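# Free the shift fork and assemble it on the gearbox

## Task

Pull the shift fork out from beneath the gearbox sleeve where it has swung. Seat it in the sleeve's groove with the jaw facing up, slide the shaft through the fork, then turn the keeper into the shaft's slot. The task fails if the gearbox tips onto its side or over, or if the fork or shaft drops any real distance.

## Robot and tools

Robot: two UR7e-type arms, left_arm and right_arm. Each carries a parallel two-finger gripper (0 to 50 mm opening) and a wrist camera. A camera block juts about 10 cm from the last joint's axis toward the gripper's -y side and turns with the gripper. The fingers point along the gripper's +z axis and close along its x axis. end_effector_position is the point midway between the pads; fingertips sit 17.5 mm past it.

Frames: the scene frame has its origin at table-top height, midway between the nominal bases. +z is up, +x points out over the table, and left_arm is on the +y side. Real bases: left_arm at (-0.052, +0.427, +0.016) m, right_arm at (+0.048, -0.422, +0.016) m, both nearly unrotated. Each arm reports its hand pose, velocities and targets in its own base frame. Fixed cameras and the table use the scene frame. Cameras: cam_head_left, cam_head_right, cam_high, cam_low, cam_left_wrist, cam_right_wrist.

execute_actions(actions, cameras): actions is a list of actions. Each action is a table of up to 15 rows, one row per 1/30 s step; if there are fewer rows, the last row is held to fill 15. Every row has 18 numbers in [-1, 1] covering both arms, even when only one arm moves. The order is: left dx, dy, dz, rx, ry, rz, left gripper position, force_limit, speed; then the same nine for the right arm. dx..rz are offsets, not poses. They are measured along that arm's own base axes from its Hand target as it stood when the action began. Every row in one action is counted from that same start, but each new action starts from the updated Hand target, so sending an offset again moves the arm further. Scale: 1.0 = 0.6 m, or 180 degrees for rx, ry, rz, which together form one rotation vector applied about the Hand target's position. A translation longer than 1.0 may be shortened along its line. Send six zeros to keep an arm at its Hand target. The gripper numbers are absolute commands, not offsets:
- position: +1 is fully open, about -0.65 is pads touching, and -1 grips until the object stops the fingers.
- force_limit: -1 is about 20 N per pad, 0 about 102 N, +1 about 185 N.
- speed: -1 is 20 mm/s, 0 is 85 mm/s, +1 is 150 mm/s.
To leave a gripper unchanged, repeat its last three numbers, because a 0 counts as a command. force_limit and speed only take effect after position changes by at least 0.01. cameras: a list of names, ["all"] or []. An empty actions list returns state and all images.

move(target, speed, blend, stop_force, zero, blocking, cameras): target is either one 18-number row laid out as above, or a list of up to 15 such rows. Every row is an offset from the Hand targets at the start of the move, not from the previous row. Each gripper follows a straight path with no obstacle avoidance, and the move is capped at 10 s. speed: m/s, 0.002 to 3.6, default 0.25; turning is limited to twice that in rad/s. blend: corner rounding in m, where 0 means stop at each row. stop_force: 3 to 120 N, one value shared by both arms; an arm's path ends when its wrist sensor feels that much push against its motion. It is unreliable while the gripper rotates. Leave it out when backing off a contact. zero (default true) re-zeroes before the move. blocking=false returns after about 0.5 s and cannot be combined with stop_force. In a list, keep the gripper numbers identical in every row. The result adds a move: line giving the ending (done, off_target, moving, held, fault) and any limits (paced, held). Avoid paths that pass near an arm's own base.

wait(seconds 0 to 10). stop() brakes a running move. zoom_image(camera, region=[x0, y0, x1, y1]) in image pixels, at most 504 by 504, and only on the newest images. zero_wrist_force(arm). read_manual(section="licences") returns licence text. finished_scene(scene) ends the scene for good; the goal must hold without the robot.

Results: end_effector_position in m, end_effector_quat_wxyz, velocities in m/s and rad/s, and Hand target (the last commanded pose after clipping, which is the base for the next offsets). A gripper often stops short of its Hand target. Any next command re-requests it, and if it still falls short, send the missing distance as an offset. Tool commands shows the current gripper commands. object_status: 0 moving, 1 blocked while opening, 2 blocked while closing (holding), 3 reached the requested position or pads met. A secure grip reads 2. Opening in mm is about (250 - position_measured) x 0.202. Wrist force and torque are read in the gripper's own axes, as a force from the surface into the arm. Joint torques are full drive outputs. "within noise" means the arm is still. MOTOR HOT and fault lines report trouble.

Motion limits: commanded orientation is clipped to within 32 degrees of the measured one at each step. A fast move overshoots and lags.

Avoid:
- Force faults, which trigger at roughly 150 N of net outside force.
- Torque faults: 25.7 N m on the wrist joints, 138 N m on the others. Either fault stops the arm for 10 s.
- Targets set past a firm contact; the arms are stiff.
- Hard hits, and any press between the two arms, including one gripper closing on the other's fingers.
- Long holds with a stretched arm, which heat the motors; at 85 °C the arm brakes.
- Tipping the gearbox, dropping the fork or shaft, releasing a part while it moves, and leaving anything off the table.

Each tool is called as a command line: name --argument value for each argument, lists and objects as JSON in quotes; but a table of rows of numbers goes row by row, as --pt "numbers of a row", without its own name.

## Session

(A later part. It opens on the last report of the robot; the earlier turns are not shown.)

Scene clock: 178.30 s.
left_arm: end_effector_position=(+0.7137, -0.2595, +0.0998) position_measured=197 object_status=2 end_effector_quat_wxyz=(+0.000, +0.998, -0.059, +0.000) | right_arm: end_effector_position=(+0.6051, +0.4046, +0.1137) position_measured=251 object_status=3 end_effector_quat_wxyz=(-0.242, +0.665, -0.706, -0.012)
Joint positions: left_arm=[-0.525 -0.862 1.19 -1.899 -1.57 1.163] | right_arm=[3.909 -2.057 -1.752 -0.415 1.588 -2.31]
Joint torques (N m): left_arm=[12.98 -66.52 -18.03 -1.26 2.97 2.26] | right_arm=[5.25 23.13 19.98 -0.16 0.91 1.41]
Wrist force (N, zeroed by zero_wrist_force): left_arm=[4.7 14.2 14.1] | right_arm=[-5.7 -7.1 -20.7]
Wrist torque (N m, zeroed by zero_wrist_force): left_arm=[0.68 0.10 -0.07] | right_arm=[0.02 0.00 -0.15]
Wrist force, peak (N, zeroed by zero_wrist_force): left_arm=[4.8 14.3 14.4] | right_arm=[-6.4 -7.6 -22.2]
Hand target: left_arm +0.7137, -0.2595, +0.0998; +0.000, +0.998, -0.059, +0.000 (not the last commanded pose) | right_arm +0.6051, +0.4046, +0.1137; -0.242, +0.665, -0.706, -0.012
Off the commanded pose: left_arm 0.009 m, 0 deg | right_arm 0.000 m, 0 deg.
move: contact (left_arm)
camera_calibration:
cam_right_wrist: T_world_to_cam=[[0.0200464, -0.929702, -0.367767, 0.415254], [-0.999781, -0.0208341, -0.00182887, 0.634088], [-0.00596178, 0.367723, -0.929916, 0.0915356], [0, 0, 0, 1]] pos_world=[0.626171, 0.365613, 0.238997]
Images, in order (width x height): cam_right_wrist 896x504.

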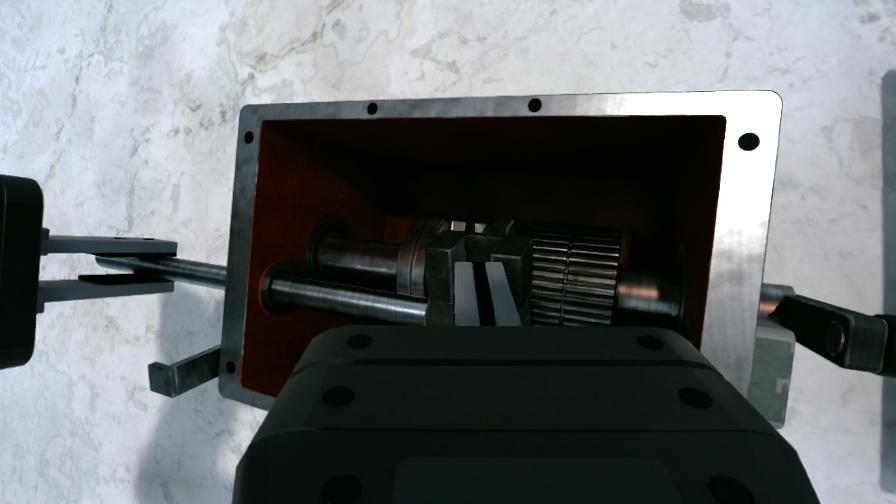

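move --target '[0.00196, 0.01655, 0, 0, 0, 0, -1, -0.3, -0.5, 0, 0, 0, 0, 0, 0, -1, -1, 0]' --speed 0.03 --cameras '["cam_right_wrist"]'

zoom_image --camera "cam_right_wrist" --region '[380, 260, 480, 340]'

Scene clock: 179.53 s.
left_arm: end_effector_position=(+0.7148, -0.2497, +0.0998) position_measured=197 object_status=2 end_effector_quat_wxyz=(+0.000, +0.998, -0.059, +0.000) | right_arm: end_effector_position=(+0.6051, +0.4046, +0.1137) position_measured=251 object_status=3 end_effector_quat_wxyz=(-0.242, +0.665, -0.706, -0.012)
Joint positions: left_arm=[-0.513 -0.868 1.199 -1.903 -1.57 1.175] | right_arm=[3.909 -2.057 -1.752 -0.415 1.588 -2.31]
Joint torques (N m): left_arm=[8.6 -59.38 -14.34 -4.39 1.12 2.09] | right_arm=[5.48 22.7 19.1 -0.24 0.64 1.32]
Wrist force (N, zeroed by zero_wrist_force): left_arm=[0.5 4.4 1.3] | right_arm=[-9.7 -7.2 -16.6]
Wrist torque (N m, zeroed by zero_wrist_force): left_arm=[0.41 0.04 0.01] | right_arm=[-0.01 -0.08 -0.14]
Wrist force, peak (N, zeroed by zero_wrist_force): left_arm=[2.0 22.3 5.6] | right_arm=[-6.6 -7.6 -22.3]
Hand target: left_arm +0.7148, -0.2496, +0.0998; +0.000, +0.998, -0.059, +0.000 | right_arm +0.6051, +0.4046, +0.1137; -0.242, +0.665, -0.706, -0.012
Off the commanded pose: left_arm 0.000 m, 0 deg | right_arm 0.000 m, 0 deg.
move: done
camera_calibration:
cam_right_wrist: T_world_to_cam=[[0.0200464, -0.929668, -0.367854, 0.415355], [-0.999781, -0.0208339, -0.00183081, 0.634091], [-0.00596179, 0.36781, -0.929882, 0.091459], [0, 0, 0, 1]] pos_world=[0.626171, 0.365713, 0.238997]
Images, in order (width x height): cam_right_wrist 896x504.

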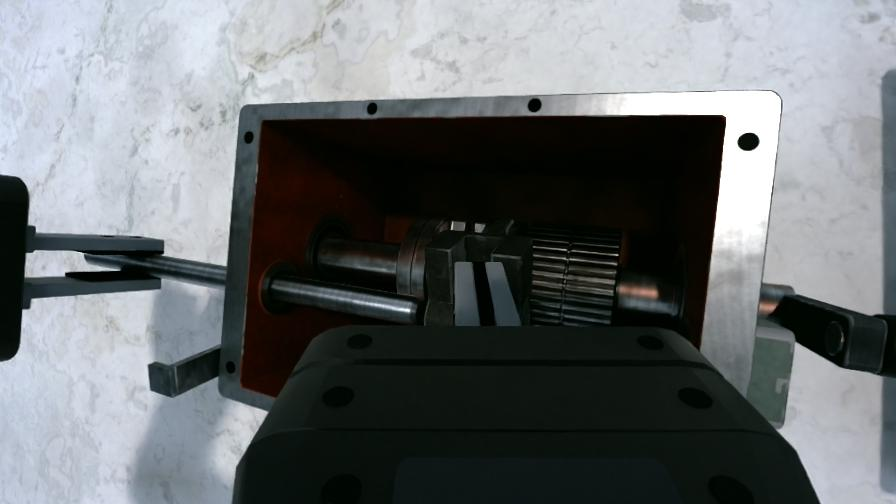

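Scaled by 5.040 from the camera's 896x504 image, which has a finer 1280x720 frame.

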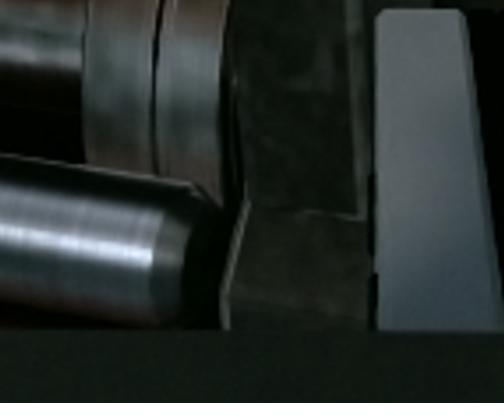

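move --target '[-0.00118, -0.00993, 0, 0, 0, 0, -1, -0.3, -0.5, 0, 0, 0, 0, 0, 0, -1, -1, 0]' --speed 0.015 --stop_force 12

wait --seconds 0.2

Scene clock: 181.47 s.
left_arm: end_effector_position=(+0.7141, -0.2555, +0.0998) position_measured=197 object_status=2 end_effector_quat_wxyz=(+0.000, +0.998, -0.059, +0.000) | right_arm: end_effector_position=(+0.6051, +0.4046, +0.1137) position_measured=251 object_status=3 end_effector_quat_wxyz=(-0.242, +0.665, -0.706, -0.012)
Joint positions: left_arm=[-0.52 -0.864 1.194 -1.9 -1.57 1.168] | right_arm=[3.909 -2.057 -1.752 -0.415 1.588 -2.31]
Joint torques (N m): left_arm=[-12.96 -43.43 -32.74 -2.05 -1.57 -2.25] | right_arm=[4.24 22.39 13.37 -0.16 0.79 1.41]
Wrist force (N, zeroed by zero_wrist_force): left_arm=[0.6 -3.5 1.1] | right_arm=[-9.9 -7.5 -17.3]
Wrist torque (N m, zeroed by zero_wrist_force): left_arm=[0.41 0.06 0.07] | right_arm=[-0.03 -0.11 -0.14]
Wrist force, peak (N, zeroed by zero_wrist_force): left_arm=[0.5 4.8 2.0] | right_arm=[-10.1 -7.7 -17.3]
Hand target: left_arm +0.7141, -0.2555, +0.0998; +0.000, +0.998, -0.059, +0.000 | right_arm +0.6051, +0.4046, +0.1137; -0.242, +0.665, -0.706, -0.012
Off the commanded pose: left_arm 0.000 m, 0 deg | right_arm 0.000 m, 0 deg.
move: done

Scene clock: 181.67 s.
left_arm: end_effector_position=(+0.7141, -0.2555, +0.0998) position_measured=197 object_status=2 end_effector_quat_wxyz=(+0.000, +0.998, -0.059, +0.000) | right_arm: end_effector_position=(+0.6051, +0.4046, +0.1137) position_measured=251 object_status=3 end_effector_quat_wxyz=(-0.242, +0.665, -0.706, -0.012)
Joint positions: left_arm=[-0.52 -0.864 1.194 -1.9 -1.57 1.168] | right_arm=[3.909 -2.057 -1.752 -0.415 1.588 -2.31]
Joint torques (N m): left_arm=[-12.6 -43.2 -32.76 -2.09 -1.63 -2.22] | right_arm=[5.06 21.8 12.87 -0.16 0.79 1.2]
Wrist force (N, zeroed by zero_wrist_force): left_arm=[0.5 -3.5 1.6] | right_arm=[-9.5 -7.3 -16.9]
Wrist torque (N m, zeroed by zero_wrist_force): left_arm=[0.39 0.06 0.06] | right_arm=[-0.02 -0.13 -0.14]
Wrist force, peak (N, zeroed by zero_wrist_force): left_arm=[0.6 -3.2 3.1] | right_arm=[-9.9 -7.5 -17.4]
Hand target: left_arm +0.7141, -0.2555, +0.0998; +0.000, +0.998, -0.059, +0.000 | right_arm +0.6051, +0.4046, +0.1137; -0.242, +0.665, -0.706, -0.012
Tool commands: left_gripper/position=-1.0 left_gripper/force_limit=-0.3 left_gripper/speed=-0.5 right_gripper/position=-1.0 right_gripper/force_limit=-1.0 right_gripper/speed=+0.0
Off the commanded pose: left_arm 0.000 m, 0 deg | right_arm 0.000 m, 0 deg.
wait: 0.20 s; at rest by 0.17 s

move --target '[0, 0, -0.0017, -0.00376, 0.00045, 0, -1, -0.3, -0.5, 0, 0, 0, 0, 0, 0, -1, -1, 0]' --speed 0.01

move --target '[0, 0, 0.0034, 0.00752, -0.0009, 0, -1, -0.3, -0.5, 0, 0, 0, 0, 0, 0, -1, -1, 0]' --speed 0.01

move --target '[0, 0, -0.0017, -0.00376, 0.00045, 0, -1, -0.3, -0.5, 0, 0, 0, 0, 0, 0, -1, -1, 0]' --speed 0.01

Scene clock: 183.50 s.
left_arm: end_effector_position=(+0.7141, -0.2555, +0.0987) position_measured=197 object_status=2 end_effector_quat_wxyz=(+0.006, +0.998, -0.059, +0.000) | right_arm: end_effector_position=(+0.6051, +0.4046, +0.1137) position_measured=251 object_status=3 end_effector_quat_wxyz=(-0.242, +0.665, -0.706, -0.012)
Joint positions: left_arm=[-0.517 -0.865 1.199 -1.909 -1.581 1.172] | right_arm=[3.909 -2.057 -1.752 -0.415 1.588 -2.31]
Joint torques (N m): left_arm=[6.5 -59.28 -15.55 -4.52 -1.7 2.12] | right_arm=[4.74 22.59 11.36 -0.52 0.92 1.21]
Wrist force (N, zeroed by zero_wrist_force): left_arm=[0.6 2.3 1.2] | right_arm=[-9.6 -7.2 -16.7]
Wrist torque (N m, zeroed by zero_wrist_force): left_arm=[0.45 0.07 -0.02] | right_arm=[0.00 -0.11 -0.14]
Wrist force, peak (N, zeroed by zero_wrist_force): left_arm=[0.9 -4.5 1.9] | right_arm=[-10.0 -7.6 -17.3]
Hand target: left_arm +0.7141, -0.2555, +0.0987; +0.006, +0.998, -0.059, +0.000 | right_arm +0.6051, +0.4046, +0.1137; -0.242, +0.665, -0.706, -0.012
Off the commanded pose: left_arm 0.000 m, 0 deg | right_arm 0.000 m, 0 deg.
move: done

Scene clock: 184.93 s.
left_arm: end_effector_position=(+0.7141, -0.2556, +0.1007) position_measured=197 object_status=2 end_effector_quat_wxyz=(-0.006, +0.998, -0.059, +0.000) | right_arm: end_effector_position=(+0.6051, +0.4046, +0.1137) position_measured=251 object_status=3 end_effector_quat_wxyz=(-0.242, +0.665, -0.706, -0.012)
Joint positions: left_arm=[-0.524 -0.864 1.189 -1.891 -1.56 1.164] | right_arm=[3.909 -2.057 -1.752 -0.415 1.588 -2.31]
Joint torques (N m): left_arm=[-6.07 -57.25 -38.76 -2.65 2.41 -2.09] | right_arm=[4.99 23.19 7.69 -0.34 1.1 1.01]
Wrist force (N, zeroed by zero_wrist_force): left_arm=[2.5 8.7 23.3] | right_arm=[-7.0 -7.0 -20.8]
Wrist torque (N m, zeroed by zero_wrist_force): left_arm=[0.46 0.03 -0.08] | right_arm=[-0.01 -0.01 -0.13]
Wrist force, peak (N, zeroed by zero_wrist_force): left_arm=[2.5 8.7 23.3] | right_arm=[-8.0 -7.4 -21.2]
Hand target: left_arm +0.7141, -0.2555, +0.1008; -0.006, +0.998, -0.059, +0.000 | right_arm +0.6051, +0.4046, +0.1137; -0.242, +0.665, -0.706, -0.012
Off the commanded pose: left_arm 0.000 m, 0 deg | right_arm 0.000 m, 0 deg.
move: done

Scene clock: 185.77 s.
left_arm: end_effector_position=(+0.7141, -0.2555, +0.0998) position_measured=197 object_status=2 end_effector_quat_wxyz=(+0.000, +0.998, -0.059, +0.000) | right_arm: end_effector_position=(+0.6051, +0.4046, +0.1137) position_measured=251 object_status=3 end_effector_quat_wxyz=(-0.242, +0.665, -0.706, -0.012)
Joint positions: left_arm=[-0.52 -0.864 1.194 -1.9 -1.57 1.168] | right_arm=[3.909 -2.057 -1.752 -0.415 1.588 -2.31]
Joint torques (N m): left_arm=[6.03 -59.59 -16.27 -4.93 -1.92 2.1] | right_arm=[5.33 24.63 6.2 -0.22 1.2 1.03]
Wrist force (N, zeroed by zero_wrist_force): left_arm=[0.3 1.0 2.3] | right_arm=[-9.8 -7.7 -16.3]
Wrist torque (N m, zeroed by zero_wrist_force): left_arm=[0.47 0.06 0.02] | right_arm=[-0.03 -0.13 -0.13]
Wrist force, peak (N, zeroed by zero_wrist_force): left_arm=[1.8 8.9 23.7] | right_arm=[-7.7 -7.5 -22.2]
Hand target: left_arm +0.7141, -0.2555, +0.0998; +0.000, +0.998, -0.059, +0.000 | right_arm +0.6051, +0.4046, +0.1137; -0.242, +0.665, -0.706, -0.012
Off the commanded pose: left_arm 0.000 m, 0 deg | right_arm 0.000 m, 0 deg.
move: done

move --pt "0.0017 -0.0002 -0.0011 -0.00252 0.0003 -0.00379 -1 -0.3 -0.5 0 0 0 0 0 0 -1 -1 0" --speed 0.01

move --target '[-0.0034, 0.0004, 0, 0, 0, 0.00758, -1, -0.3, -0.5, 0, 0, 0, 0, 0, 0, -1, -1, 0]' --speed 0.01

move --target '[0.0017, -0.0002, 0, 0, 0, -0.00379, -1, -0.3, -0.5, 0, 0, 0, 0, 0, 0, -1, -1, 0]' --speed 0.01

Scene clock: 186.93 s.
left_arm: end_effector_position=(+0.7151, -0.2557, +0.0991) position_measured=197 object_status=2 end_effector_quat_wxyz=(+0.004, +0.998, -0.065, +0.000) | right_arm: end_effector_position=(+0.6051, +0.4046, +0.1137) position_measured=251 object_status=3 end_effector_quat_wxyz=(-0.242, +0.665, -0.706, -0.012)
Joint positions: left_arm=[-0.517 -0.862 1.193 -1.904 -1.578 1.183] | right_arm=[3.909 -2.057 -1.752 -0.415 1.588 -2.31]
Joint torques (N m): left_arm=[6.73 -43.2 -32.05 -4.99 -1.71 2.28] | right_arm=[5.95 24.21 6.02 -0.13 0.91 0.89]
Wrist force (N, zeroed by zero_wrist_force): left_arm=[-0.1 1.6 3.4] | right_arm=[-9.1 -7.3 -15.2]
Wrist torque (N m, zeroed by zero_wrist_force): left_arm=[0.47 0.08 -0.05] | right_arm=[-0.04 -0.13 -0.14]
Wrist force, peak (N, zeroed by zero_wrist_force): left_arm=[0.8 1.7 4.2] | right_arm=[-10.2 -7.9 -16.8]
Hand target: left_arm +0.7151, -0.2557, +0.0991; +0.004, +0.998, -0.065, +0.000 | right_arm +0.6051, +0.4046, +0.1137; -0.242, +0.665, -0.706, -0.012
Off the commanded pose: left_arm 0.000 m, 0 deg | right_arm 0.000 m, 0 deg.
move: done

Scene clock: 188.37 s.
left_arm: end_effector_position=(+0.7131, -0.2554, +0.0991) position_measured=197 object_status=2 end_effector_quat_wxyz=(+0.004, +0.999, -0.053, +0.000) | right_arm: end_effector_position=(+0.6051, +0.4046, +0.1137) position_measured=251 object_status=3 end_effector_quat_wxyz=(-0.242, +0.665, -0.706, -0.012)
Joint positions: left_arm=[-0.518 -0.867 1.202 -1.908 -1.578 1.158] | right_arm=[3.909 -2.057 -1.752 -0.415 1.588 -2.31]
Joint torques (N m): left_arm=[-9.08 -59.04 -15.48 -4.59 1.22 -2.23] | right_arm=[4.89 24.38 4.65 -0.25 0.97 0.82]
Wrist force (N, zeroed by zero_wrist_force): left_arm=[0.7 2.6 1.3] | right_arm=[-10.4 -7.6 -16.8]
Wrist torque (N m, zeroed by zero_wrist_force): left_arm=[0.54 0.10 0.05] | right_arm=[0.01 -0.09 -0.14]
Wrist force, peak (N, zeroed by zero_wrist_force): left_arm=[1.0 3.0 2.9] | right_arm=[-10.2 -7.9 -16.8]
Hand target: left_arm +0.7131, -0.2554, +0.0991; +0.004, +0.999, -0.053, +0.000 | right_arm +0.6051, +0.4046, +0.1137; -0.242, +0.665, -0.706, -0.012
Off the commanded pose: left_arm 0.000 m, 0 deg | right_arm 0.000 m, 0 deg.
move: done

Scene clock: 189.20 s.
left_arm: end_effector_position=(+0.7141, -0.2555, +0.0991) position_measured=197 object_status=2 end_effector_quat_wxyz=(+0.004, +0.998, -0.059, +0.000) | right_arm: end_effector_position=(+0.6051, +0.4046, +0.1137) position_measured=251 object_status=3 end_effector_quat_wxyz=(-0.242, +0.665, -0.706, -0.012)
Joint positions: left_arm=[-0.518 -0.865 1.197 -1.906 -1.578 1.17] | right_arm=[3.909 -2.057 -1.752 -0.415 1.588 -2.31]
Joint torques (N m): left_arm=[7.18 -42.84 -31.8 -1.46 -0.3 2.21] | right_arm=[4.8 24.47 6.28 -0.32 1.02 0.82]
Wrist force (N, zeroed by zero_wrist_force): left_arm=[0.5 3.2 2.6] | right_arm=[-9.1 -7.3 -15.3]
Wrist torque (N m, zeroed by zero_wrist_force): left_arm=[0.54 0.03 0.01] | right_arm=[-0.03 -0.12 -0.14]
Wrist force, peak (N, zeroed by zero_wrist_force): left_arm=[1.6 3.3 2.6] | right_arm=[-10.1 -7.9 -16.7]
Hand target: left_arm +0.7141, -0.2555, +0.0991; +0.004, +0.998, -0.059, +0.000 | right_arm +0.6051, +0.4046, +0.1137; -0.242, +0.665, -0.706, -0.012
Off the commanded pose: left_arm 0.000 m, 0 deg | right_arm 0.000 m, 0 deg.
move: done

move --target '[-0.00235, -0.01986, 0, 0, 0, 0, -1, -0.3, -0.5, 0, 0, 0, 0, 0, 0, -1, -1, 0]' --speed 0.01 --stop_force 9 --cameras '["cam_right_wrist"]'

zoom_image --camera "cam_right_wrist" --region '[380, 260, 480, 340]'

Scene clock: 191.27 s.
left_arm: end_effector_position=(+0.7127, -0.2675, +0.0991) position_measured=197 object_status=2 end_effector_quat_wxyz=(+0.004, +0.998, -0.059, +0.000) | right_arm: end_effector_position=(+0.6051, +0.4046, +0.1137) position_measured=251 object_status=3 end_effector_quat_wxyz=(-0.242, +0.665, -0.706, -0.012)
Joint positions: left_arm=[-0.533 -0.858 1.186 -1.902 -1.578 1.156] | right_arm=[3.909 -2.057 -1.752 -0.415 1.588 -2.31]
Joint torques (N m): left_arm=[-9.17 -43.26 -31.63 -1.57 0.85 -2.21] | right_arm=[4.09 23.66 5.38 -0.39 0.97 0.75]
Wrist force (N, zeroed by zero_wrist_force): left_arm=[0.5 2.3 1.5] | right_arm=[-8.7 -7.7 -17.3]
Wrist torque (N m, zeroed by zero_wrist_force): left_arm=[0.55 0.06 0.02] | right_arm=[-0.03 -0.09 -0.13]
Wrist force, peak (N, zeroed by zero_wrist_force): left_arm=[1.0 2.8 3.3] | right_arm=[-6.5 -7.8 -19.3]
Hand target: left_arm +0.7127, -0.2675, +0.0991; +0.004, +0.998, -0.059, +0.000 | right_arm +0.6051, +0.4046, +0.1137; -0.242, +0.665, -0.706, -0.012
Off the commanded pose: left_arm 0.000 m, 0 deg | right_arm 0.000 m, 0 deg.
move: done
camera_calibration:
cam_right_wrist: T_world_to_cam=[[0.0200464, -0.929702, -0.367767, 0.415254], [-0.999781, -0.0208341, -0.00182887, 0.634088], [-0.00596178, 0.367723, -0.929916, 0.0915356], [0, 0, 0, 1]] pos_world=[0.626171, 0.365613, 0.238997]
Images, in order (width x height): cam_right_wrist 896x504.

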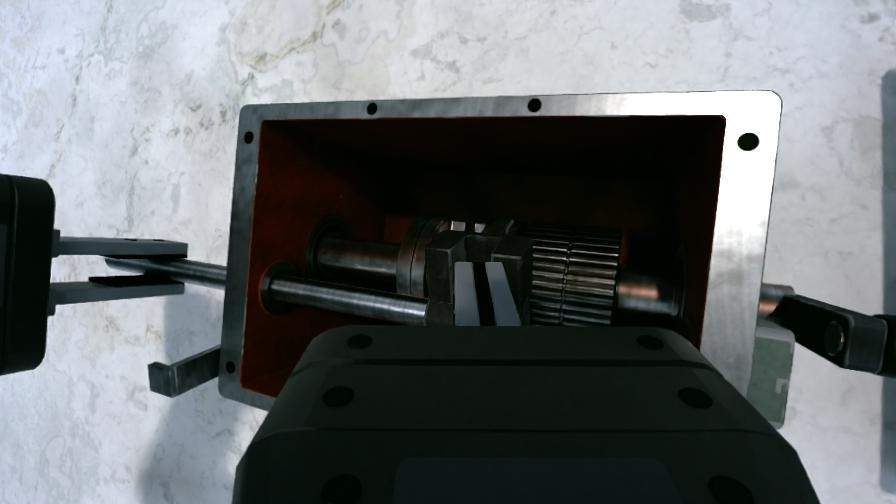

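Scaled by 5.040 from the camera's 896x504 image, which has a finer 1280x720 frame.

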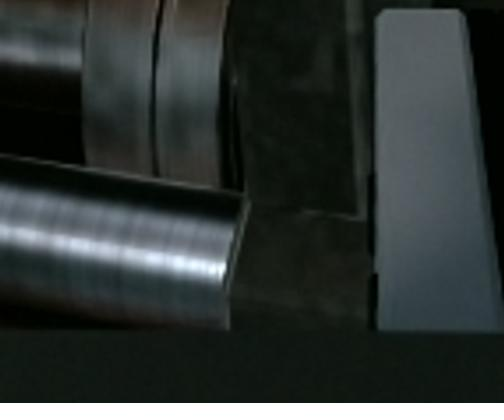

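move --target '[-0.00353, -0.02979, 0, 0, 0, 0, -1, -0.3, -0.5, 0, 0, 0, 0, 0, 0, -1, -1, 0]' --speed 0.012 --stop_force 9 --cameras '["cam_right_wrist"]'

zoom_image --camera "cam_right_wrist" --region '[330, 210, 730, 340]'

Scene clock: 193.70 s.
left_arm: end_effector_position=(+0.7106, -0.2853, +0.0991) position_measured=197 object_status=2 end_effector_quat_wxyz=(+0.004, +0.998, -0.059, +0.000) | right_arm: end_effector_position=(+0.6051, +0.4046, +0.1137) position_measured=251 object_status=3 end_effector_quat_wxyz=(-0.242, +0.665, -0.706, -0.012)
Joint positions: left_arm=[-0.554 -0.847 1.166 -1.893 -1.578 1.134] | right_arm=[3.909 -2.057 -1.752 -0.415 1.588 -2.31]
Joint torques (N m): left_arm=[-14.52 -50.68 -37.32 -3.49 -2.99 -2.07] | right_arm=[4.54 23.94 4.7 -0.35 0.78 0.81]
Wrist force (N, zeroed by zero_wrist_force): left_arm=[0.5 -5.6 11.2] | right_arm=[-6.7 -7.9 -22.2]
Wrist torque (N m, zeroed by zero_wrist_force): left_arm=[0.50 0.07 -0.12] | right_arm=[-0.03 0.00 -0.13]
Wrist force, peak (N, zeroed by zero_wrist_force): left_arm=[0.5 -5.6 13.4] | right_arm=[-6.8 -8.0 -22.4]
Hand target: left_arm +0.7106, -0.2853, +0.0991; +0.004, +0.998, -0.059, +0.000 | right_arm +0.6051, +0.4046, +0.1137; -0.242, +0.665, -0.706, -0.012
Off the commanded pose: left_arm 0.000 m, 0 deg | right_arm 0.000 m, 0 deg.
move: done
camera_calibration:
cam_right_wrist: T_world_to_cam=[[0.0200464, -0.929702, -0.367767, 0.415254], [-0.999781, -0.0208341, -0.00182887, 0.634088], [-0.00596178, 0.367723, -0.929916, 0.0915356], [0, 0, 0, 1]] pos_world=[0.626171, 0.365613, 0.238997]
Images, in order (width x height): cam_right_wrist 896x504.

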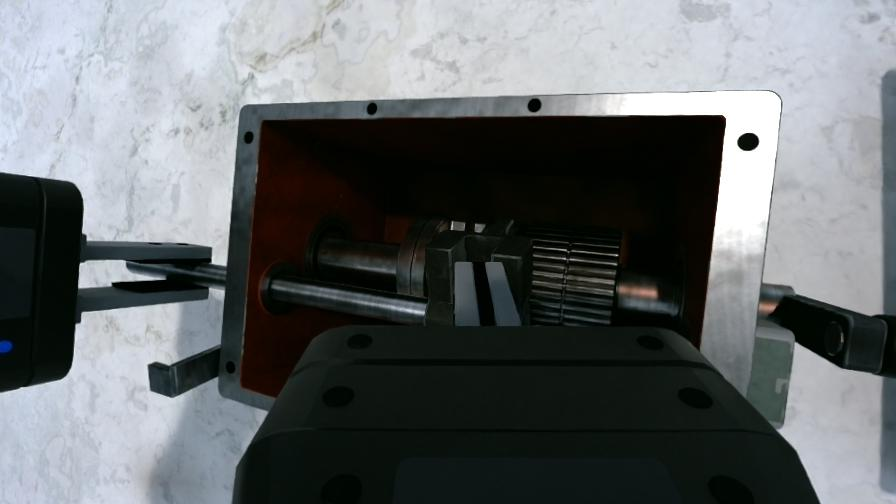

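Scaled by 1.260 from the camera's 896x504 image, which has a finer 1280x720 frame.

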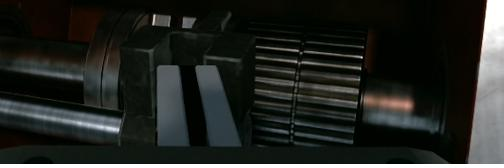

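move --target '[0, 0, -0.00045, -0.0015, 0.00018, 0, -1, -0.3, -0.5, 0, 0, 0, 0, 0, 0, -1, -1, 0]' --speed 0.01

move --target '[-0.00215, -0.01821, 0, 0, 0, 0, -1, -0.3, -0.5, 0, 0, 0, 0, 0, 0, -1, -1, 0]' --speed 0.012 --stop_force 9 --cameras '["cam_right_wrist"]'

Scene clock: 194.73 s.
left_arm: end_effector_position=(+0.7106, -0.2854, +0.0988) position_measured=197 object_status=2 end_effector_quat_wxyz=(+0.006, +0.998, -0.059, +0.000) | right_arm: end_effector_position=(+0.6051, +0.4046, +0.1137) position_measured=251 object_status=3 end_effector_quat_wxyz=(-0.242, +0.665, -0.706, -0.012)
Joint positions: left_arm=[-0.553 -0.847 1.168 -1.897 -1.582 1.135] | right_arm=[3.909 -2.057 -1.752 -0.415 1.588 -2.31]
Joint torques (N m): left_arm=[5.93 -61.64 -17.48 -5.39 -2.01 2.12] | right_arm=[3.57 22.89 4.85 -0.19 0.85 0.46]
Wrist force (N, zeroed by zero_wrist_force): left_arm=[-0.1 0.2 3.3] | right_arm=[-7.2 -8.7 -21.1]
Wrist torque (N m, zeroed by zero_wrist_force): left_arm=[0.54 0.04 -0.02] | right_arm=[-0.05 -0.05 -0.12]
Wrist force, peak (N, zeroed by zero_wrist_force): left_arm=[0.6 -5.5 13.3] | right_arm=[-6.7 -7.9 -22.5]
Hand target: left_arm +0.7106, -0.2853, +0.0988; +0.006, +0.998, -0.059, +0.000 | right_arm +0.6051, +0.4046, +0.1137; -0.242, +0.665, -0.706, -0.012
Off the commanded pose: left_arm 0.000 m, 0 deg | right_arm 0.000 m, 0 deg.
move: done

Scene clock: 196.43 s.
left_arm: end_effector_position=(+0.7093, -0.2963, +0.0988) position_measured=197 object_status=2 end_effector_quat_wxyz=(+0.006, +0.998, -0.059, +0.000) | right_arm: end_effector_position=(+0.6051, +0.4046, +0.1137) position_measured=251 object_status=3 end_effector_quat_wxyz=(-0.242, +0.665, -0.706, -0.012)
Joint positions: left_arm=[-0.566 -0.84 1.156 -1.892 -1.582 1.122] | right_arm=[3.909 -2.057 -1.752 -0.415 1.588 -2.31]
Joint torques (N m): left_arm=[-12.67 -49.19 -36.48 -2.94 0.03 -2.12] | right_arm=[4.4 24.66 6.45 -0.47 0.94 0.41]
Wrist force (N, zeroed by zero_wrist_force): left_arm=[0.7 -2.7 10.5] | right_arm=[-6.6 -6.8 -20.9]
Wrist torque (N m, zeroed by zero_wrist_force): left_arm=[0.51 0.07 -0.12] | right_arm=[0.00 0.00 -0.12]
Wrist force, peak (N, zeroed by zero_wrist_force): left_arm=[0.9 -2.5 10.8] | right_arm=[-6.7 -8.3 -22.7]
Hand target: left_arm +0.7093, -0.2963, +0.0988; +0.006, +0.998, -0.059, +0.000 | right_arm +0.6051, +0.4046, +0.1137; -0.242, +0.665, -0.706, -0.012
Off the commanded pose: left_arm 0.000 m, 0 deg | right_arm 0.000 m, 0 deg.
move: done
camera_calibration:
cam_right_wrist: T_world_to_cam=[[0.0200464, -0.929702, -0.367767, 0.415254], [-0.999781, -0.0208341, -0.00182887, 0.634088], [-0.00596178, 0.367723, -0.929916, 0.0915356], [0, 0, 0, 1]] pos_world=[0.626171, 0.365613, 0.238997]
Images, in order (width x height): cam_right_wrist 896x504.

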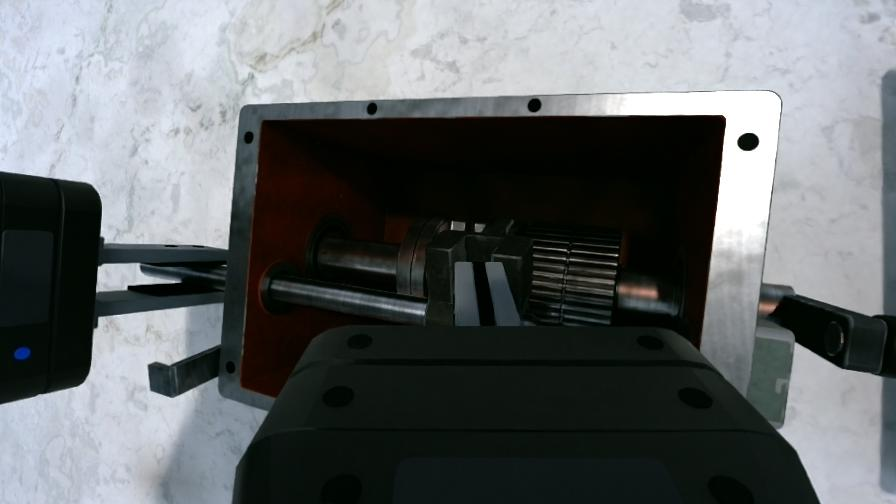

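move --pt "0 0 -0.0004 0 0 0 -1 -0.3 -0.5 -0.00543 -0.00565 0.01468 0 0 0 -1 -1 0" --pt "0 0 -0.0004 0 0 0 -1 -0.3 -0.5 -0.0543 -0.0565 0.1468 0 0 0 -1 -1 0" --speed '[0.03, 0.12]' --cameras '["cam_right_wrist"]'

Scene clock: 198.57 s.
left_arm: end_effector_position=(+0.7093, -0.2963, +0.0986) position_measured=197 object_status=2 end_effector_quat_wxyz=(+0.006, +0.998, -0.059, +0.000) | right_arm: end_effector_position=(+0.5725, +0.3708, +0.2017) position_measured=251 object_status=3 end_effector_quat_wxyz=(-0.242, +0.665, -0.706, -0.012)
Joint positions: left_arm=[-0.566 -0.84 1.156 -1.892 -1.582 1.122] | right_arm=[3.906 -1.847 -1.794 -0.583 1.589 -2.313]
Joint torques (N m): left_arm=[4.78 -42.89 -15.03 -2.41 -0.08 -2.04] | right_arm=[-6.66 44.35 13.06 2.14 1.02 -2.49]
Wrist force (N, zeroed by zero_wrist_force): left_arm=[2.7 2.4 0.7] | right_arm=[0.6 -0.1 0.0]
Wrist torque (N m, zeroed by zero_wrist_force): left_arm=[0.53 0.00 -0.01] | right_arm=[-0.01 -0.11 0.01]
Wrist force, peak (N, zeroed by zero_wrist_force): left_arm=[0.8 -2.6 10.6] | right_arm=[-7.4 -7.8 -22.1]
Hand target: left_arm +0.7093, -0.2963, +0.0986; +0.006, +0.998, -0.059, +0.000 | right_arm +0.5725, +0.3707, +0.2018; -0.242, +0.665, -0.706, -0.012
Off the commanded pose: left_arm 0.000 m, 0 deg | right_arm 0.000 m, 0 deg.
move: done
camera_calibration:
cam_right_wrist: T_world_to_cam=[[0.0200464, -0.929702, -0.367767, 0.416847], [-0.999781, -0.0208341, -0.00182887, 0.600952], [-0.00596178, 0.367723, -0.929916, 0.185603], [0, 0, 0, 1]] pos_world=[0.593571, 0.331813, 0.326997]
Images, in order (width x height): cam_right_wrist 896x504.

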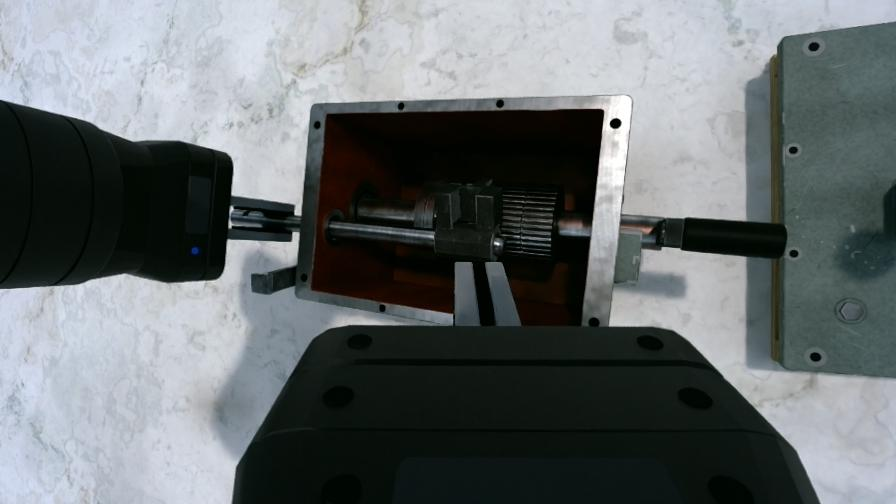

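zoom_image --camera "cam_right_wrist" --region '[400, 160, 640, 320]'

Scaled by 2.100 from the camera's 896x504 image, which has a finer 1280x720 frame.

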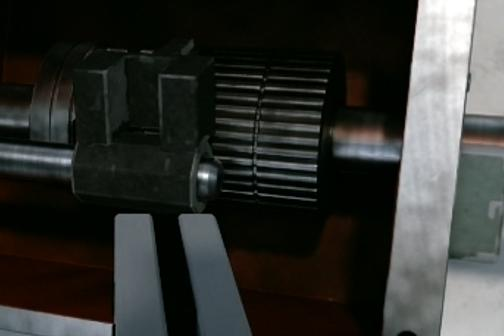

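move --target '[-0.0047, -0.03972, 0, 0, 0, 0, -1, -0.3, -0.5, 0, 0, 0, 0, 0, 0, -1, -1, 0]' --speed 0.015 --stop_force 9 --cameras '["cam_right_wrist"]'

zoom_image --camera "cam_right_wrist" --region '[400, 160, 640, 320]'

Scene clock: 201.17 s.
left_arm: end_effector_position=(+0.7065, -0.3201, +0.0986) position_measured=197 object_status=2 end_effector_quat_wxyz=(+0.006, +0.998, -0.059, +0.000) | right_arm: end_effector_position=(+0.5725, +0.3707, +0.2018) position_measured=251 object_status=3 end_effector_quat_wxyz=(-0.242, +0.665, -0.706, -0.012)
Joint positions: left_arm=[-0.594 -0.823 1.126 -1.88 -1.582 1.094] | right_arm=[3.906 -1.847 -1.794 -0.583 1.589 -2.313]
Joint torques (N m): left_arm=[-12.19 -50.78 -35.85 -2.61 -0.06 -2.26] | right_arm=[5.21 45.49 15.52 2.33 -1.21 -0.85]
Wrist force (N, zeroed by zero_wrist_force): left_arm=[2.1 -1.8 11.0] | right_arm=[0.7 -0.1 0.0]
Wrist torque (N m, zeroed by zero_wrist_force): left_arm=[0.55 0.07 0.08] | right_arm=[-0.02 -0.12 0.00]
Wrist force, peak (N, zeroed by zero_wrist_force): left_arm=[2.4 -1.7 11.4] | right_arm=[0.8 -0.2 0.2]
Hand target: left_arm +0.7065, -0.3201, +0.0986; +0.006, +0.998, -0.059, +0.000 | right_arm +0.5725, +0.3707, +0.2018; -0.242, +0.665, -0.706, -0.012
Off the commanded pose: left_arm 0.000 m, 0 deg | right_arm 0.000 m, 0 deg.
move: done
camera_calibration:
cam_right_wrist: T_world_to_cam=[[0.0200464, -0.929702, -0.367767, 0.416791], [-0.999781, -0.0208341, -0.00182887, 0.60095], [-0.00596178, 0.367723, -0.929916, 0.185733], [0, 0, 0, 1]] pos_world=[0.593571, 0.331713, 0.327097]
Images, in order (width x height): cam_right_wrist 896x504.

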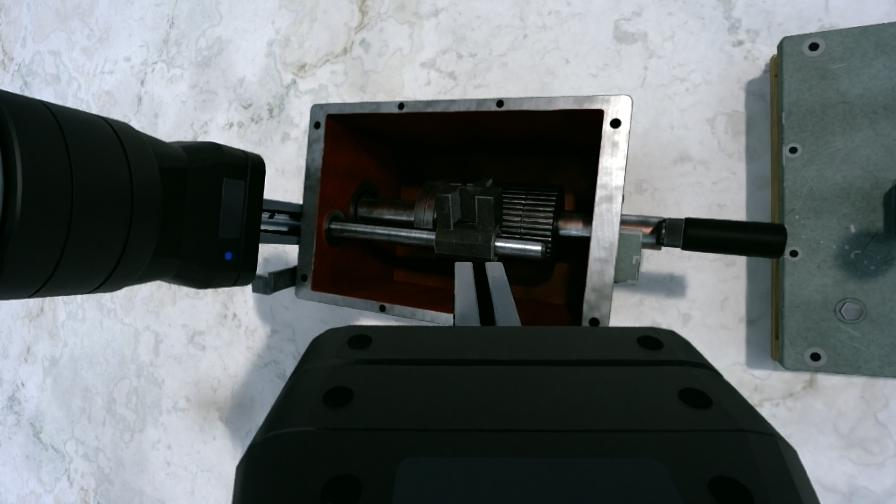

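Scaled by 2.100 from the camera's 896x504 image, which has a finer 1280x720 frame.

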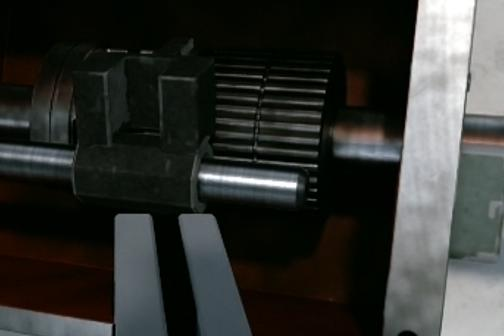

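zoom_image --camera "cam_right_wrist" --region '[230, 170, 350, 320]'

Scaled by 3.360 from the camera's 896x504 image, which has a finer 1280x720 frame.

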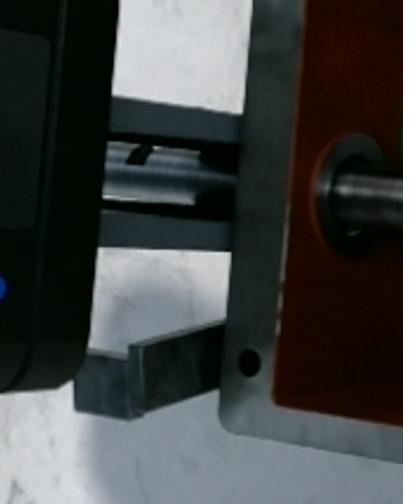

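move --pt "0.00353 0.02979 0 0 0 0 -1 -0.3 -0.5 0 0 0 0 0 0 -1 -1 0" --pt "0.00353 0.02979 0 0 0 0 -0.1 -0.3 -0.5 0 0 0 0 0 0 -1 -1 0" --pt "0.00353 0.02979 0.083 0 0 0 -0.1 -0.3 -0.5 0 0 0 0 0 0 -1 -1 0" --speed '[0.03, 0.03, 0.08]' --cameras '["cam_right_wrist", "cam_left_wrist"]'

Scene clock: 206.17 s.
left_arm: end_effector_position=(+0.7086, -0.3022, +0.1483) position_measured=167 object_status=3 end_effector_quat_wxyz=(+0.006, +0.998, -0.059, +0.000) | right_arm: end_effector_position=(+0.5725, +0.3707, +0.2018) position_measured=251 object_status=3 end_effector_quat_wxyz=(-0.242, +0.665, -0.706, -0.012)
Joint positions: left_arm=[-0.573 -0.87 1.076 -1.783 -1.582 1.115] | right_arm=[3.906 -1.847 -1.794 -0.583 1.589 -2.313]
Joint torques (N m): left_arm=[-3.61 -59.38 -32.14 -1.38 -0.15 1.87] | right_arm=[3.37 44.35 17.16 2.38 -1.68 2.09]
Wrist force (N, zeroed by zero_wrist_force): left_arm=[-0.1 2.7 0.1] | right_arm=[0.5 -0.2 -0.1]
Wrist torque (N m, zeroed by zero_wrist_force): left_arm=[0.43 0.03 0.09] | right_arm=[-0.02 -0.09 0.00]
Wrist force, peak (N, zeroed by zero_wrist_force): left_arm=[2.6 11.4 12.1] | right_arm=[0.8 -0.2 0.2]
Hand target: left_arm +0.7086, -0.3022, +0.1484; +0.006, +0.998, -0.059, +0.000 | right_arm +0.5725, +0.3707, +0.2018; -0.242, +0.665, -0.706, -0.012
Off the commanded pose: left_arm 0.000 m, 0 deg | right_arm 0.000 m, 0 deg.
move: done
camera_calibration:
cam_left_wrist: T_world_to_cam=[[0.994494, -0.104424, 0.00880083, -0.729522], [-0.100177, -0.92266, 0.372374, -0.251847], [-0.0307647, -0.371206, -0.928041, 0.182737], [0, 0, 0, 1]] pos_world=[0.705898, -0.240716, 0.269789]
cam_right_wrist: T_world_to_cam=[[0.0200464, -0.929702, -0.367767, 0.416791], [-0.999781, -0.0208341, -0.00182887, 0.60095], [-0.00596178, 0.367723, -0.929916, 0.185733], [0, 0, 0, 1]] pos_world=[0.593571, 0.331713, 0.327097]
Images, in order (width x height): cam_left_wrist 896x504, cam_right_wrist 896x504.

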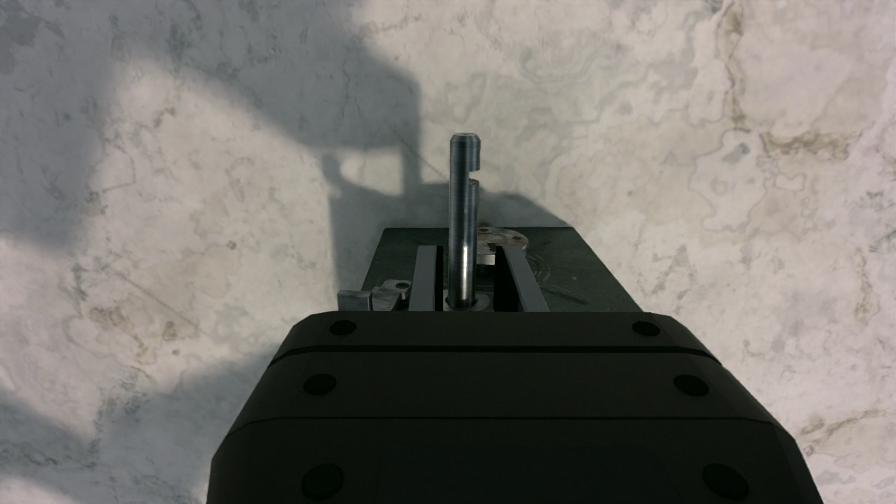

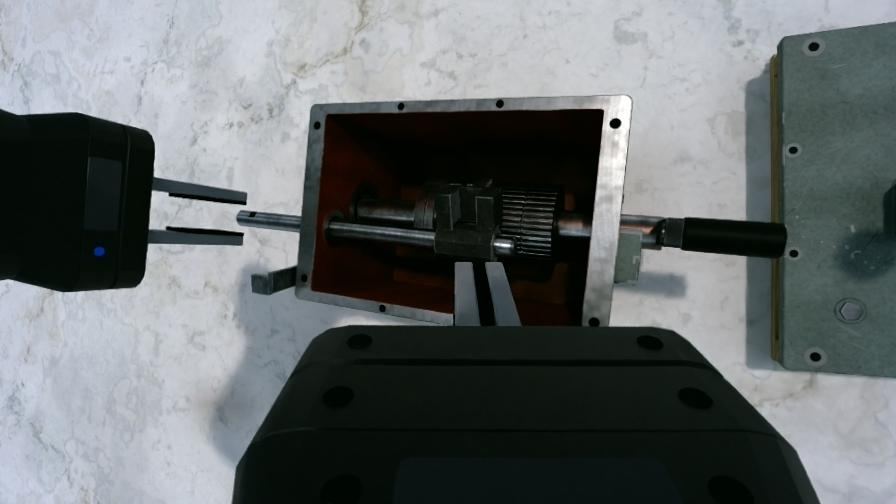

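move --pt "0.00583 0.04967 0 0.00402 -0.00048 0 -0.1 -0.3 -0.5 0 0 0 0 0 0 -1 -1 0" --pt "0.00583 0.04967 -0.09067 0.00402 -0.00048 0 -0.1 -0.3 -0.5 0 0 0 0 0 0 -1 -1 0" --speed '[0.08, 0.06]' --blend 0.01 --cameras '["cam_right_wrist", "cam_left_wrist"]'

Scene clock: 208.17 s.
left_arm: end_effector_position=(+0.7121, -0.2724, +0.0940) position_measured=167 object_status=3 end_effector_quat_wxyz=(+0.000, +0.998, -0.059, +0.000) | right_arm: end_effector_position=(+0.5725, +0.3707, +0.2018) position_measured=251 object_status=3 end_effector_quat_wxyz=(-0.242, +0.665, -0.706, -0.012)
Joint positions: left_arm=[-0.541 -0.85 1.184 -1.905 -1.57 1.147] | right_arm=[3.906 -1.847 -1.794 -0.583 1.589 -2.313]
Joint torques (N m): left_arm=[7.15 -42.66 -15.9 -4.43 1.36 2.1] | right_arm=[2.96 44.67 17.48 2.12 -1.24 2.13]
Wrist force (N, zeroed by zero_wrist_force): left_arm=[-0.5 2.6 0.5] | right_arm=[0.4 -0.2 -0.1]
Wrist torque (N m, zeroed by zero_wrist_force): left_arm=[0.40 0.10 0.06] | right_arm=[-0.02 -0.08 0.00]
Wrist force, peak (N, zeroed by zero_wrist_force): left_arm=[-0.1 3.8 -0.3] | right_arm=[0.7 -0.1 0.0]
Hand target: left_arm +0.7121, -0.2724, +0.0940; +0.000, +0.998, -0.059, +0.000 | right_arm +0.5725, +0.3707, +0.2018; -0.242, +0.665, -0.706, -0.012
Off the commanded pose: left_arm 0.000 m, 0 deg | right_arm 0.000 m, 0 deg.
move: done
camera_calibration:
cam_left_wrist: T_world_to_cam=[[0.994474, -0.104592, 0.00900472, -0.729443], [-0.100788, -0.927257, 0.360605, -0.203514], [-0.0293668, -0.35952, -0.932675, 0.146153], [0, 0, 0, 1]] pos_world=[0.709193, -0.212459, 0.21627]
cam_right_wrist: T_world_to_cam=[[0.0200464, -0.929702, -0.367767, 0.416791], [-0.999781, -0.0208341, -0.00182887, 0.60095], [-0.00596178, 0.367723, -0.929916, 0.185733], [0, 0, 0, 1]] pos_world=[0.593571, 0.331713, 0.327097]
Images, in order (width x height): cam_left_wrist 896x504, cam_right_wrist 896x504.

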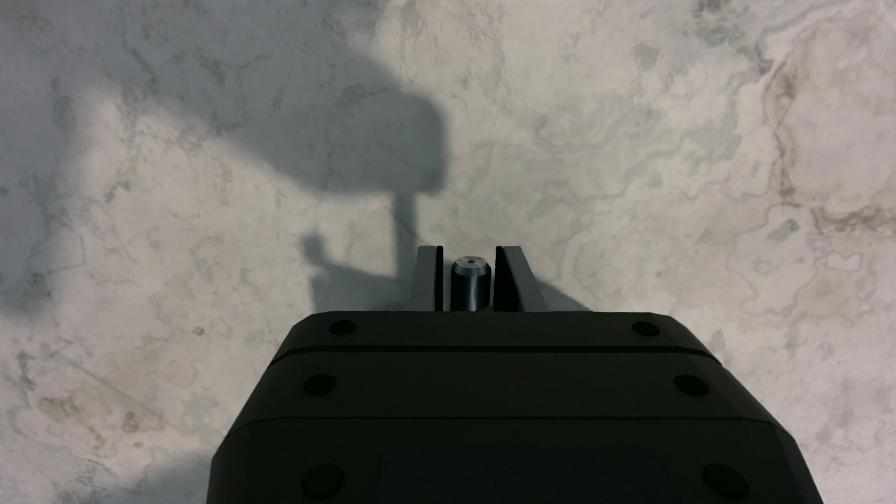

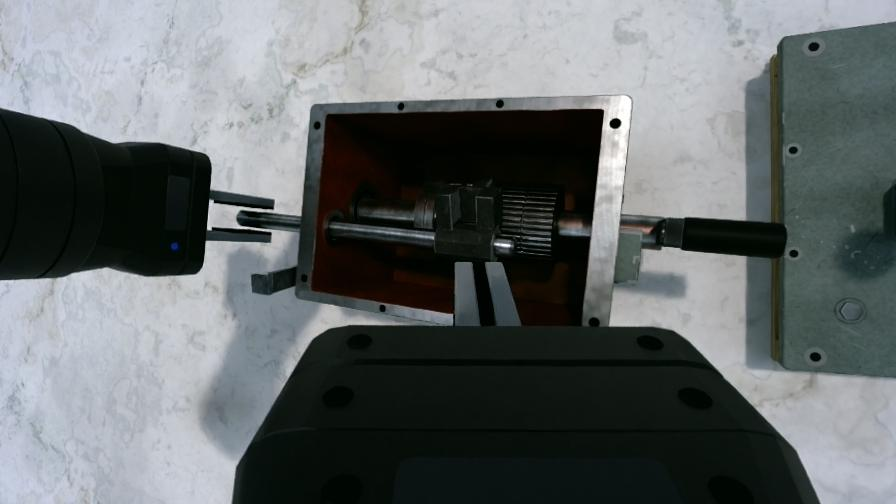

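move --pt "0 0 0 0 0 0 -1 -0.3 -0.5 0 0 0 0 0 0 -1 -1 0" --pt "-0.00412 0.00049 -0.00082 -0.01469 -0.12414 0 -1 -0.3 -0.5 0 0 0 0 0 0 -1 -1 0" --pt "-0.00761 0.0009 -0.00317 -0.02938 -0.24828 0 -1 -0.3 -0.5 0 0 0 0 0 0 -1 -1 0" --speed 0.15 --blend '[0, 0.001, 0]' --cameras '["cam_right_wrist", "cam_left_wrist"]'

Scene clock: 212.20 s.
left_arm: end_effector_position=(+0.7075, -0.2719, +0.0921) position_measured=197 object_status=2 end_effector_quat_wxyz=(+0.022, +0.922, -0.054, +0.382) | right_arm: end_effector_position=(+0.5725, +0.3707, +0.2018) position_measured=251 object_status=3 end_effector_quat_wxyz=(-0.242, +0.665, -0.706, -0.012)
Joint positions: left_arm=[-0.676 -0.969 1.848 -3.154 -1.187 1.155] | right_arm=[3.906 -1.847 -1.794 -0.583 1.589 -2.313]
Joint torques (N m): left_arm=[-8.67 -37.42 -14.14 -8.05 2.37 1.75] | right_arm=[3.97 43.69 19.36 2.21 -1.34 1.89]
Wrist force (N, zeroed by zero_wrist_force): left_arm=[-9.0 0.1 1.2] | right_arm=[0.5 -0.2 0.0]
Wrist torque (N m, zeroed by zero_wrist_force): left_arm=[0.22 0.26 0.53] | right_arm=[-0.02 -0.10 0.00]
Wrist force, peak (N, zeroed by zero_wrist_force): left_arm=[-10.0 0.3 2.3] | right_arm=[0.8 -0.2 0.2]
Hand target: left_arm +0.7075, -0.2719, +0.0921; +0.022, +0.922, -0.054, +0.382 | right_arm +0.5725, +0.3707, +0.2018; -0.242, +0.665, -0.706, -0.012
Off the commanded pose: left_arm 0.000 m, 0 deg | right_arm 0.000 m, 0 deg.
move: done
camera_calibration:
cam_left_wrist: T_world_to_cam=[[0.697356, -0.0694048, 0.713357, -0.569853], [-0.356553, -0.896996, 0.261283, -0.00446044], [0.621744, -0.436557, -0.650271, -0.363244], [0, 0, 0, 1]] pos_world=[0.621644, -0.202128, 0.171467]
cam_right_wrist: T_world_to_cam=[[0.0200464, -0.929702, -0.367767, 0.416791], [-0.999781, -0.0208341, -0.00182887, 0.60095], [-0.00596178, 0.367723, -0.929916, 0.185733], [0, 0, 0, 1]] pos_world=[0.593571, 0.331713, 0.327097]
Images, in order (width x height): cam_left_wrist 896x504, cam_right_wrist 896x504.

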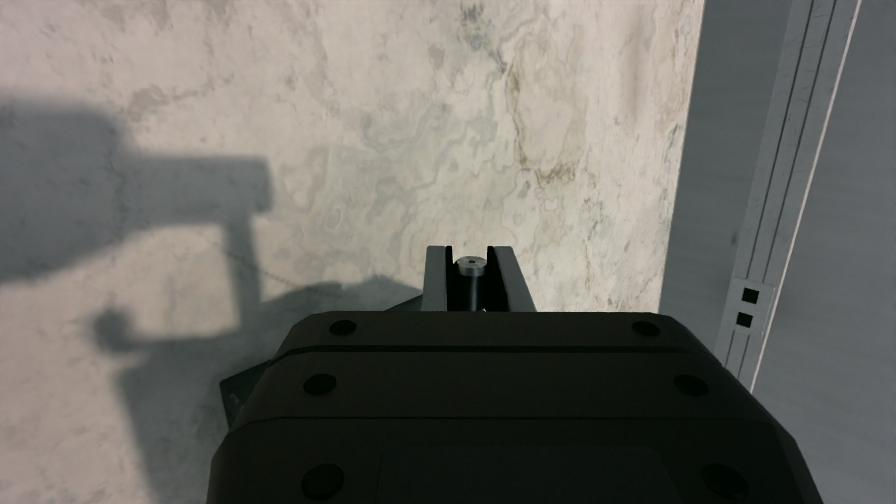

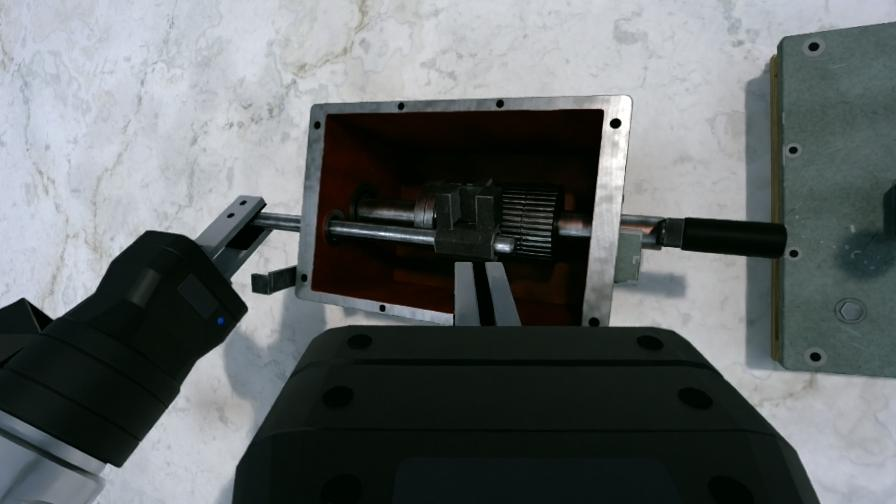

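move --pt "0 0 0 0 0 0 -0.1 -0.3 -0.5 0 0 0 0 0 0 -1 -1 0" --pt "-0.04683 0.00554 0.04714 0 0 0 -0.1 -0.3 -0.5 0 0 0 0 0 0 -1 -1 0" --pt "0.00767 -0.0009 0.09 0.02938 0.24828 0 -0.1 -0.3 -0.5 0 0 0 0 0 0 -1 -1 0" --pt "0.00767 -0.0009 0.00317 0.02938 0.24828 0 -0.1 -0.3 -0.5 0 0 0 0 0 0 -1 -1 0" --speed '[0.1, 0.1, 0.25, 0.08]' --cameras '["cam_right_wrist", "cam_left_wrist"]'

zoom_image --camera "cam_left_wrist" --region '[400, 220, 540, 320]'

Scene clock: 216.80 s.
left_arm: end_effector_position=(+0.7121, -0.2724, +0.0941) position_measured=167 object_status=3 end_effector_quat_wxyz=(+0.000, +0.998, -0.059, +0.000) | right_arm: end_effector_position=(+0.5725, +0.3707, +0.2018) position_measured=251 object_status=3 end_effector_quat_wxyz=(-0.242, +0.665, -0.706, -0.012)
Joint positions: left_arm=[-0.541 -0.85 1.184 -1.905 -1.57 1.147] | right_arm=[3.906 -1.847 -1.794 -0.583 1.589 -2.313]
Joint torques (N m): left_arm=[7.09 -42.74 -14.75 -4.75 -0.65 2.09] | right_arm=[2.74 44.11 21.55 2.48 -1.59 1.88]
Wrist force (N, zeroed by zero_wrist_force): left_arm=[-0.3 2.8 0.5] | right_arm=[0.6 -0.2 0.0]
Wrist torque (N m, zeroed by zero_wrist_force): left_arm=[0.45 0.06 0.06] | right_arm=[-0.03 -0.10 0.00]
Wrist force, peak (N, zeroed by zero_wrist_force): left_arm=[-10.2 0.7 2.7] | right_arm=[0.6 -0.3 0.3]
Hand target: left_arm +0.7121, -0.2724, +0.0940; +0.000, +0.998, -0.059, +0.000 | right_arm +0.5725, +0.3707, +0.2018; -0.242, +0.665, -0.706, -0.012
Off the commanded pose: left_arm 0.000 m, 0 deg | right_arm 0.000 m, 0 deg.
move: done
camera_calibration:
cam_left_wrist: T_world_to_cam=[[0.994474, -0.104592, 0.00900472, -0.729443], [-0.100788, -0.927257, 0.360605, -0.203514], [-0.0293668, -0.35952, -0.932675, 0.146153], [0, 0, 0, 1]] pos_world=[0.709193, -0.212459, 0.21627]
cam_right_wrist: T_world_to_cam=[[0.0200464, -0.929702, -0.367767, 0.416791], [-0.999781, -0.0208341, -0.00182887, 0.60095], [-0.00596178, 0.367723, -0.929916, 0.185733], [0, 0, 0, 1]] pos_world=[0.593571, 0.331713, 0.327097]
Images, in order (width x height): cam_left_wrist 896x504, cam_right_wrist 896x504.

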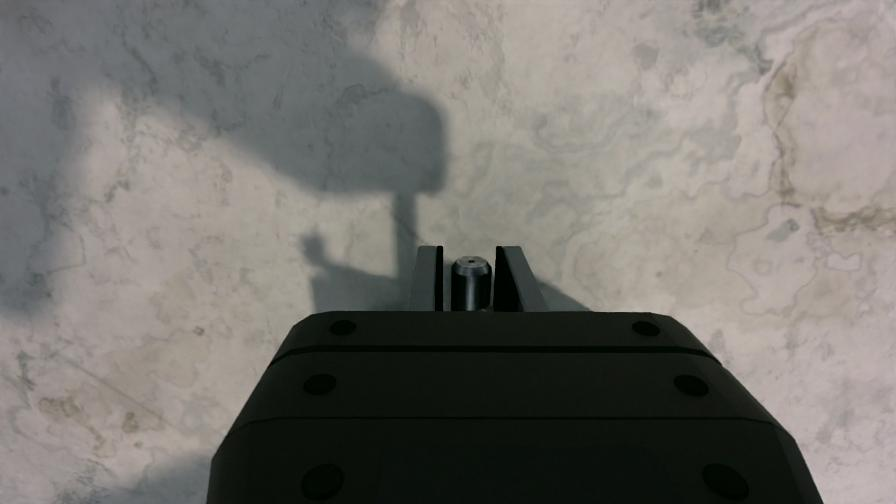

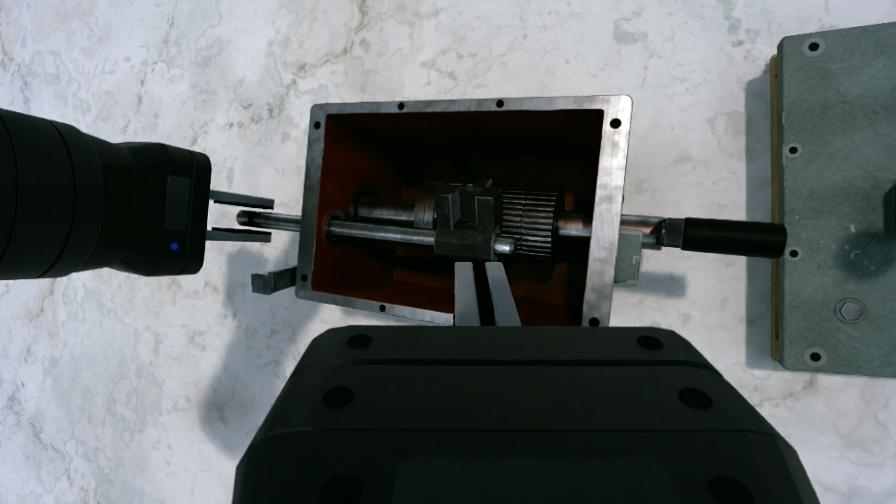

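Scaled by 3.600 from the camera's 896x504 image, which has a finer 1280x720 frame.

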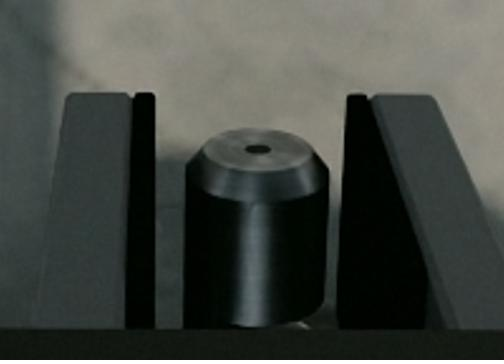

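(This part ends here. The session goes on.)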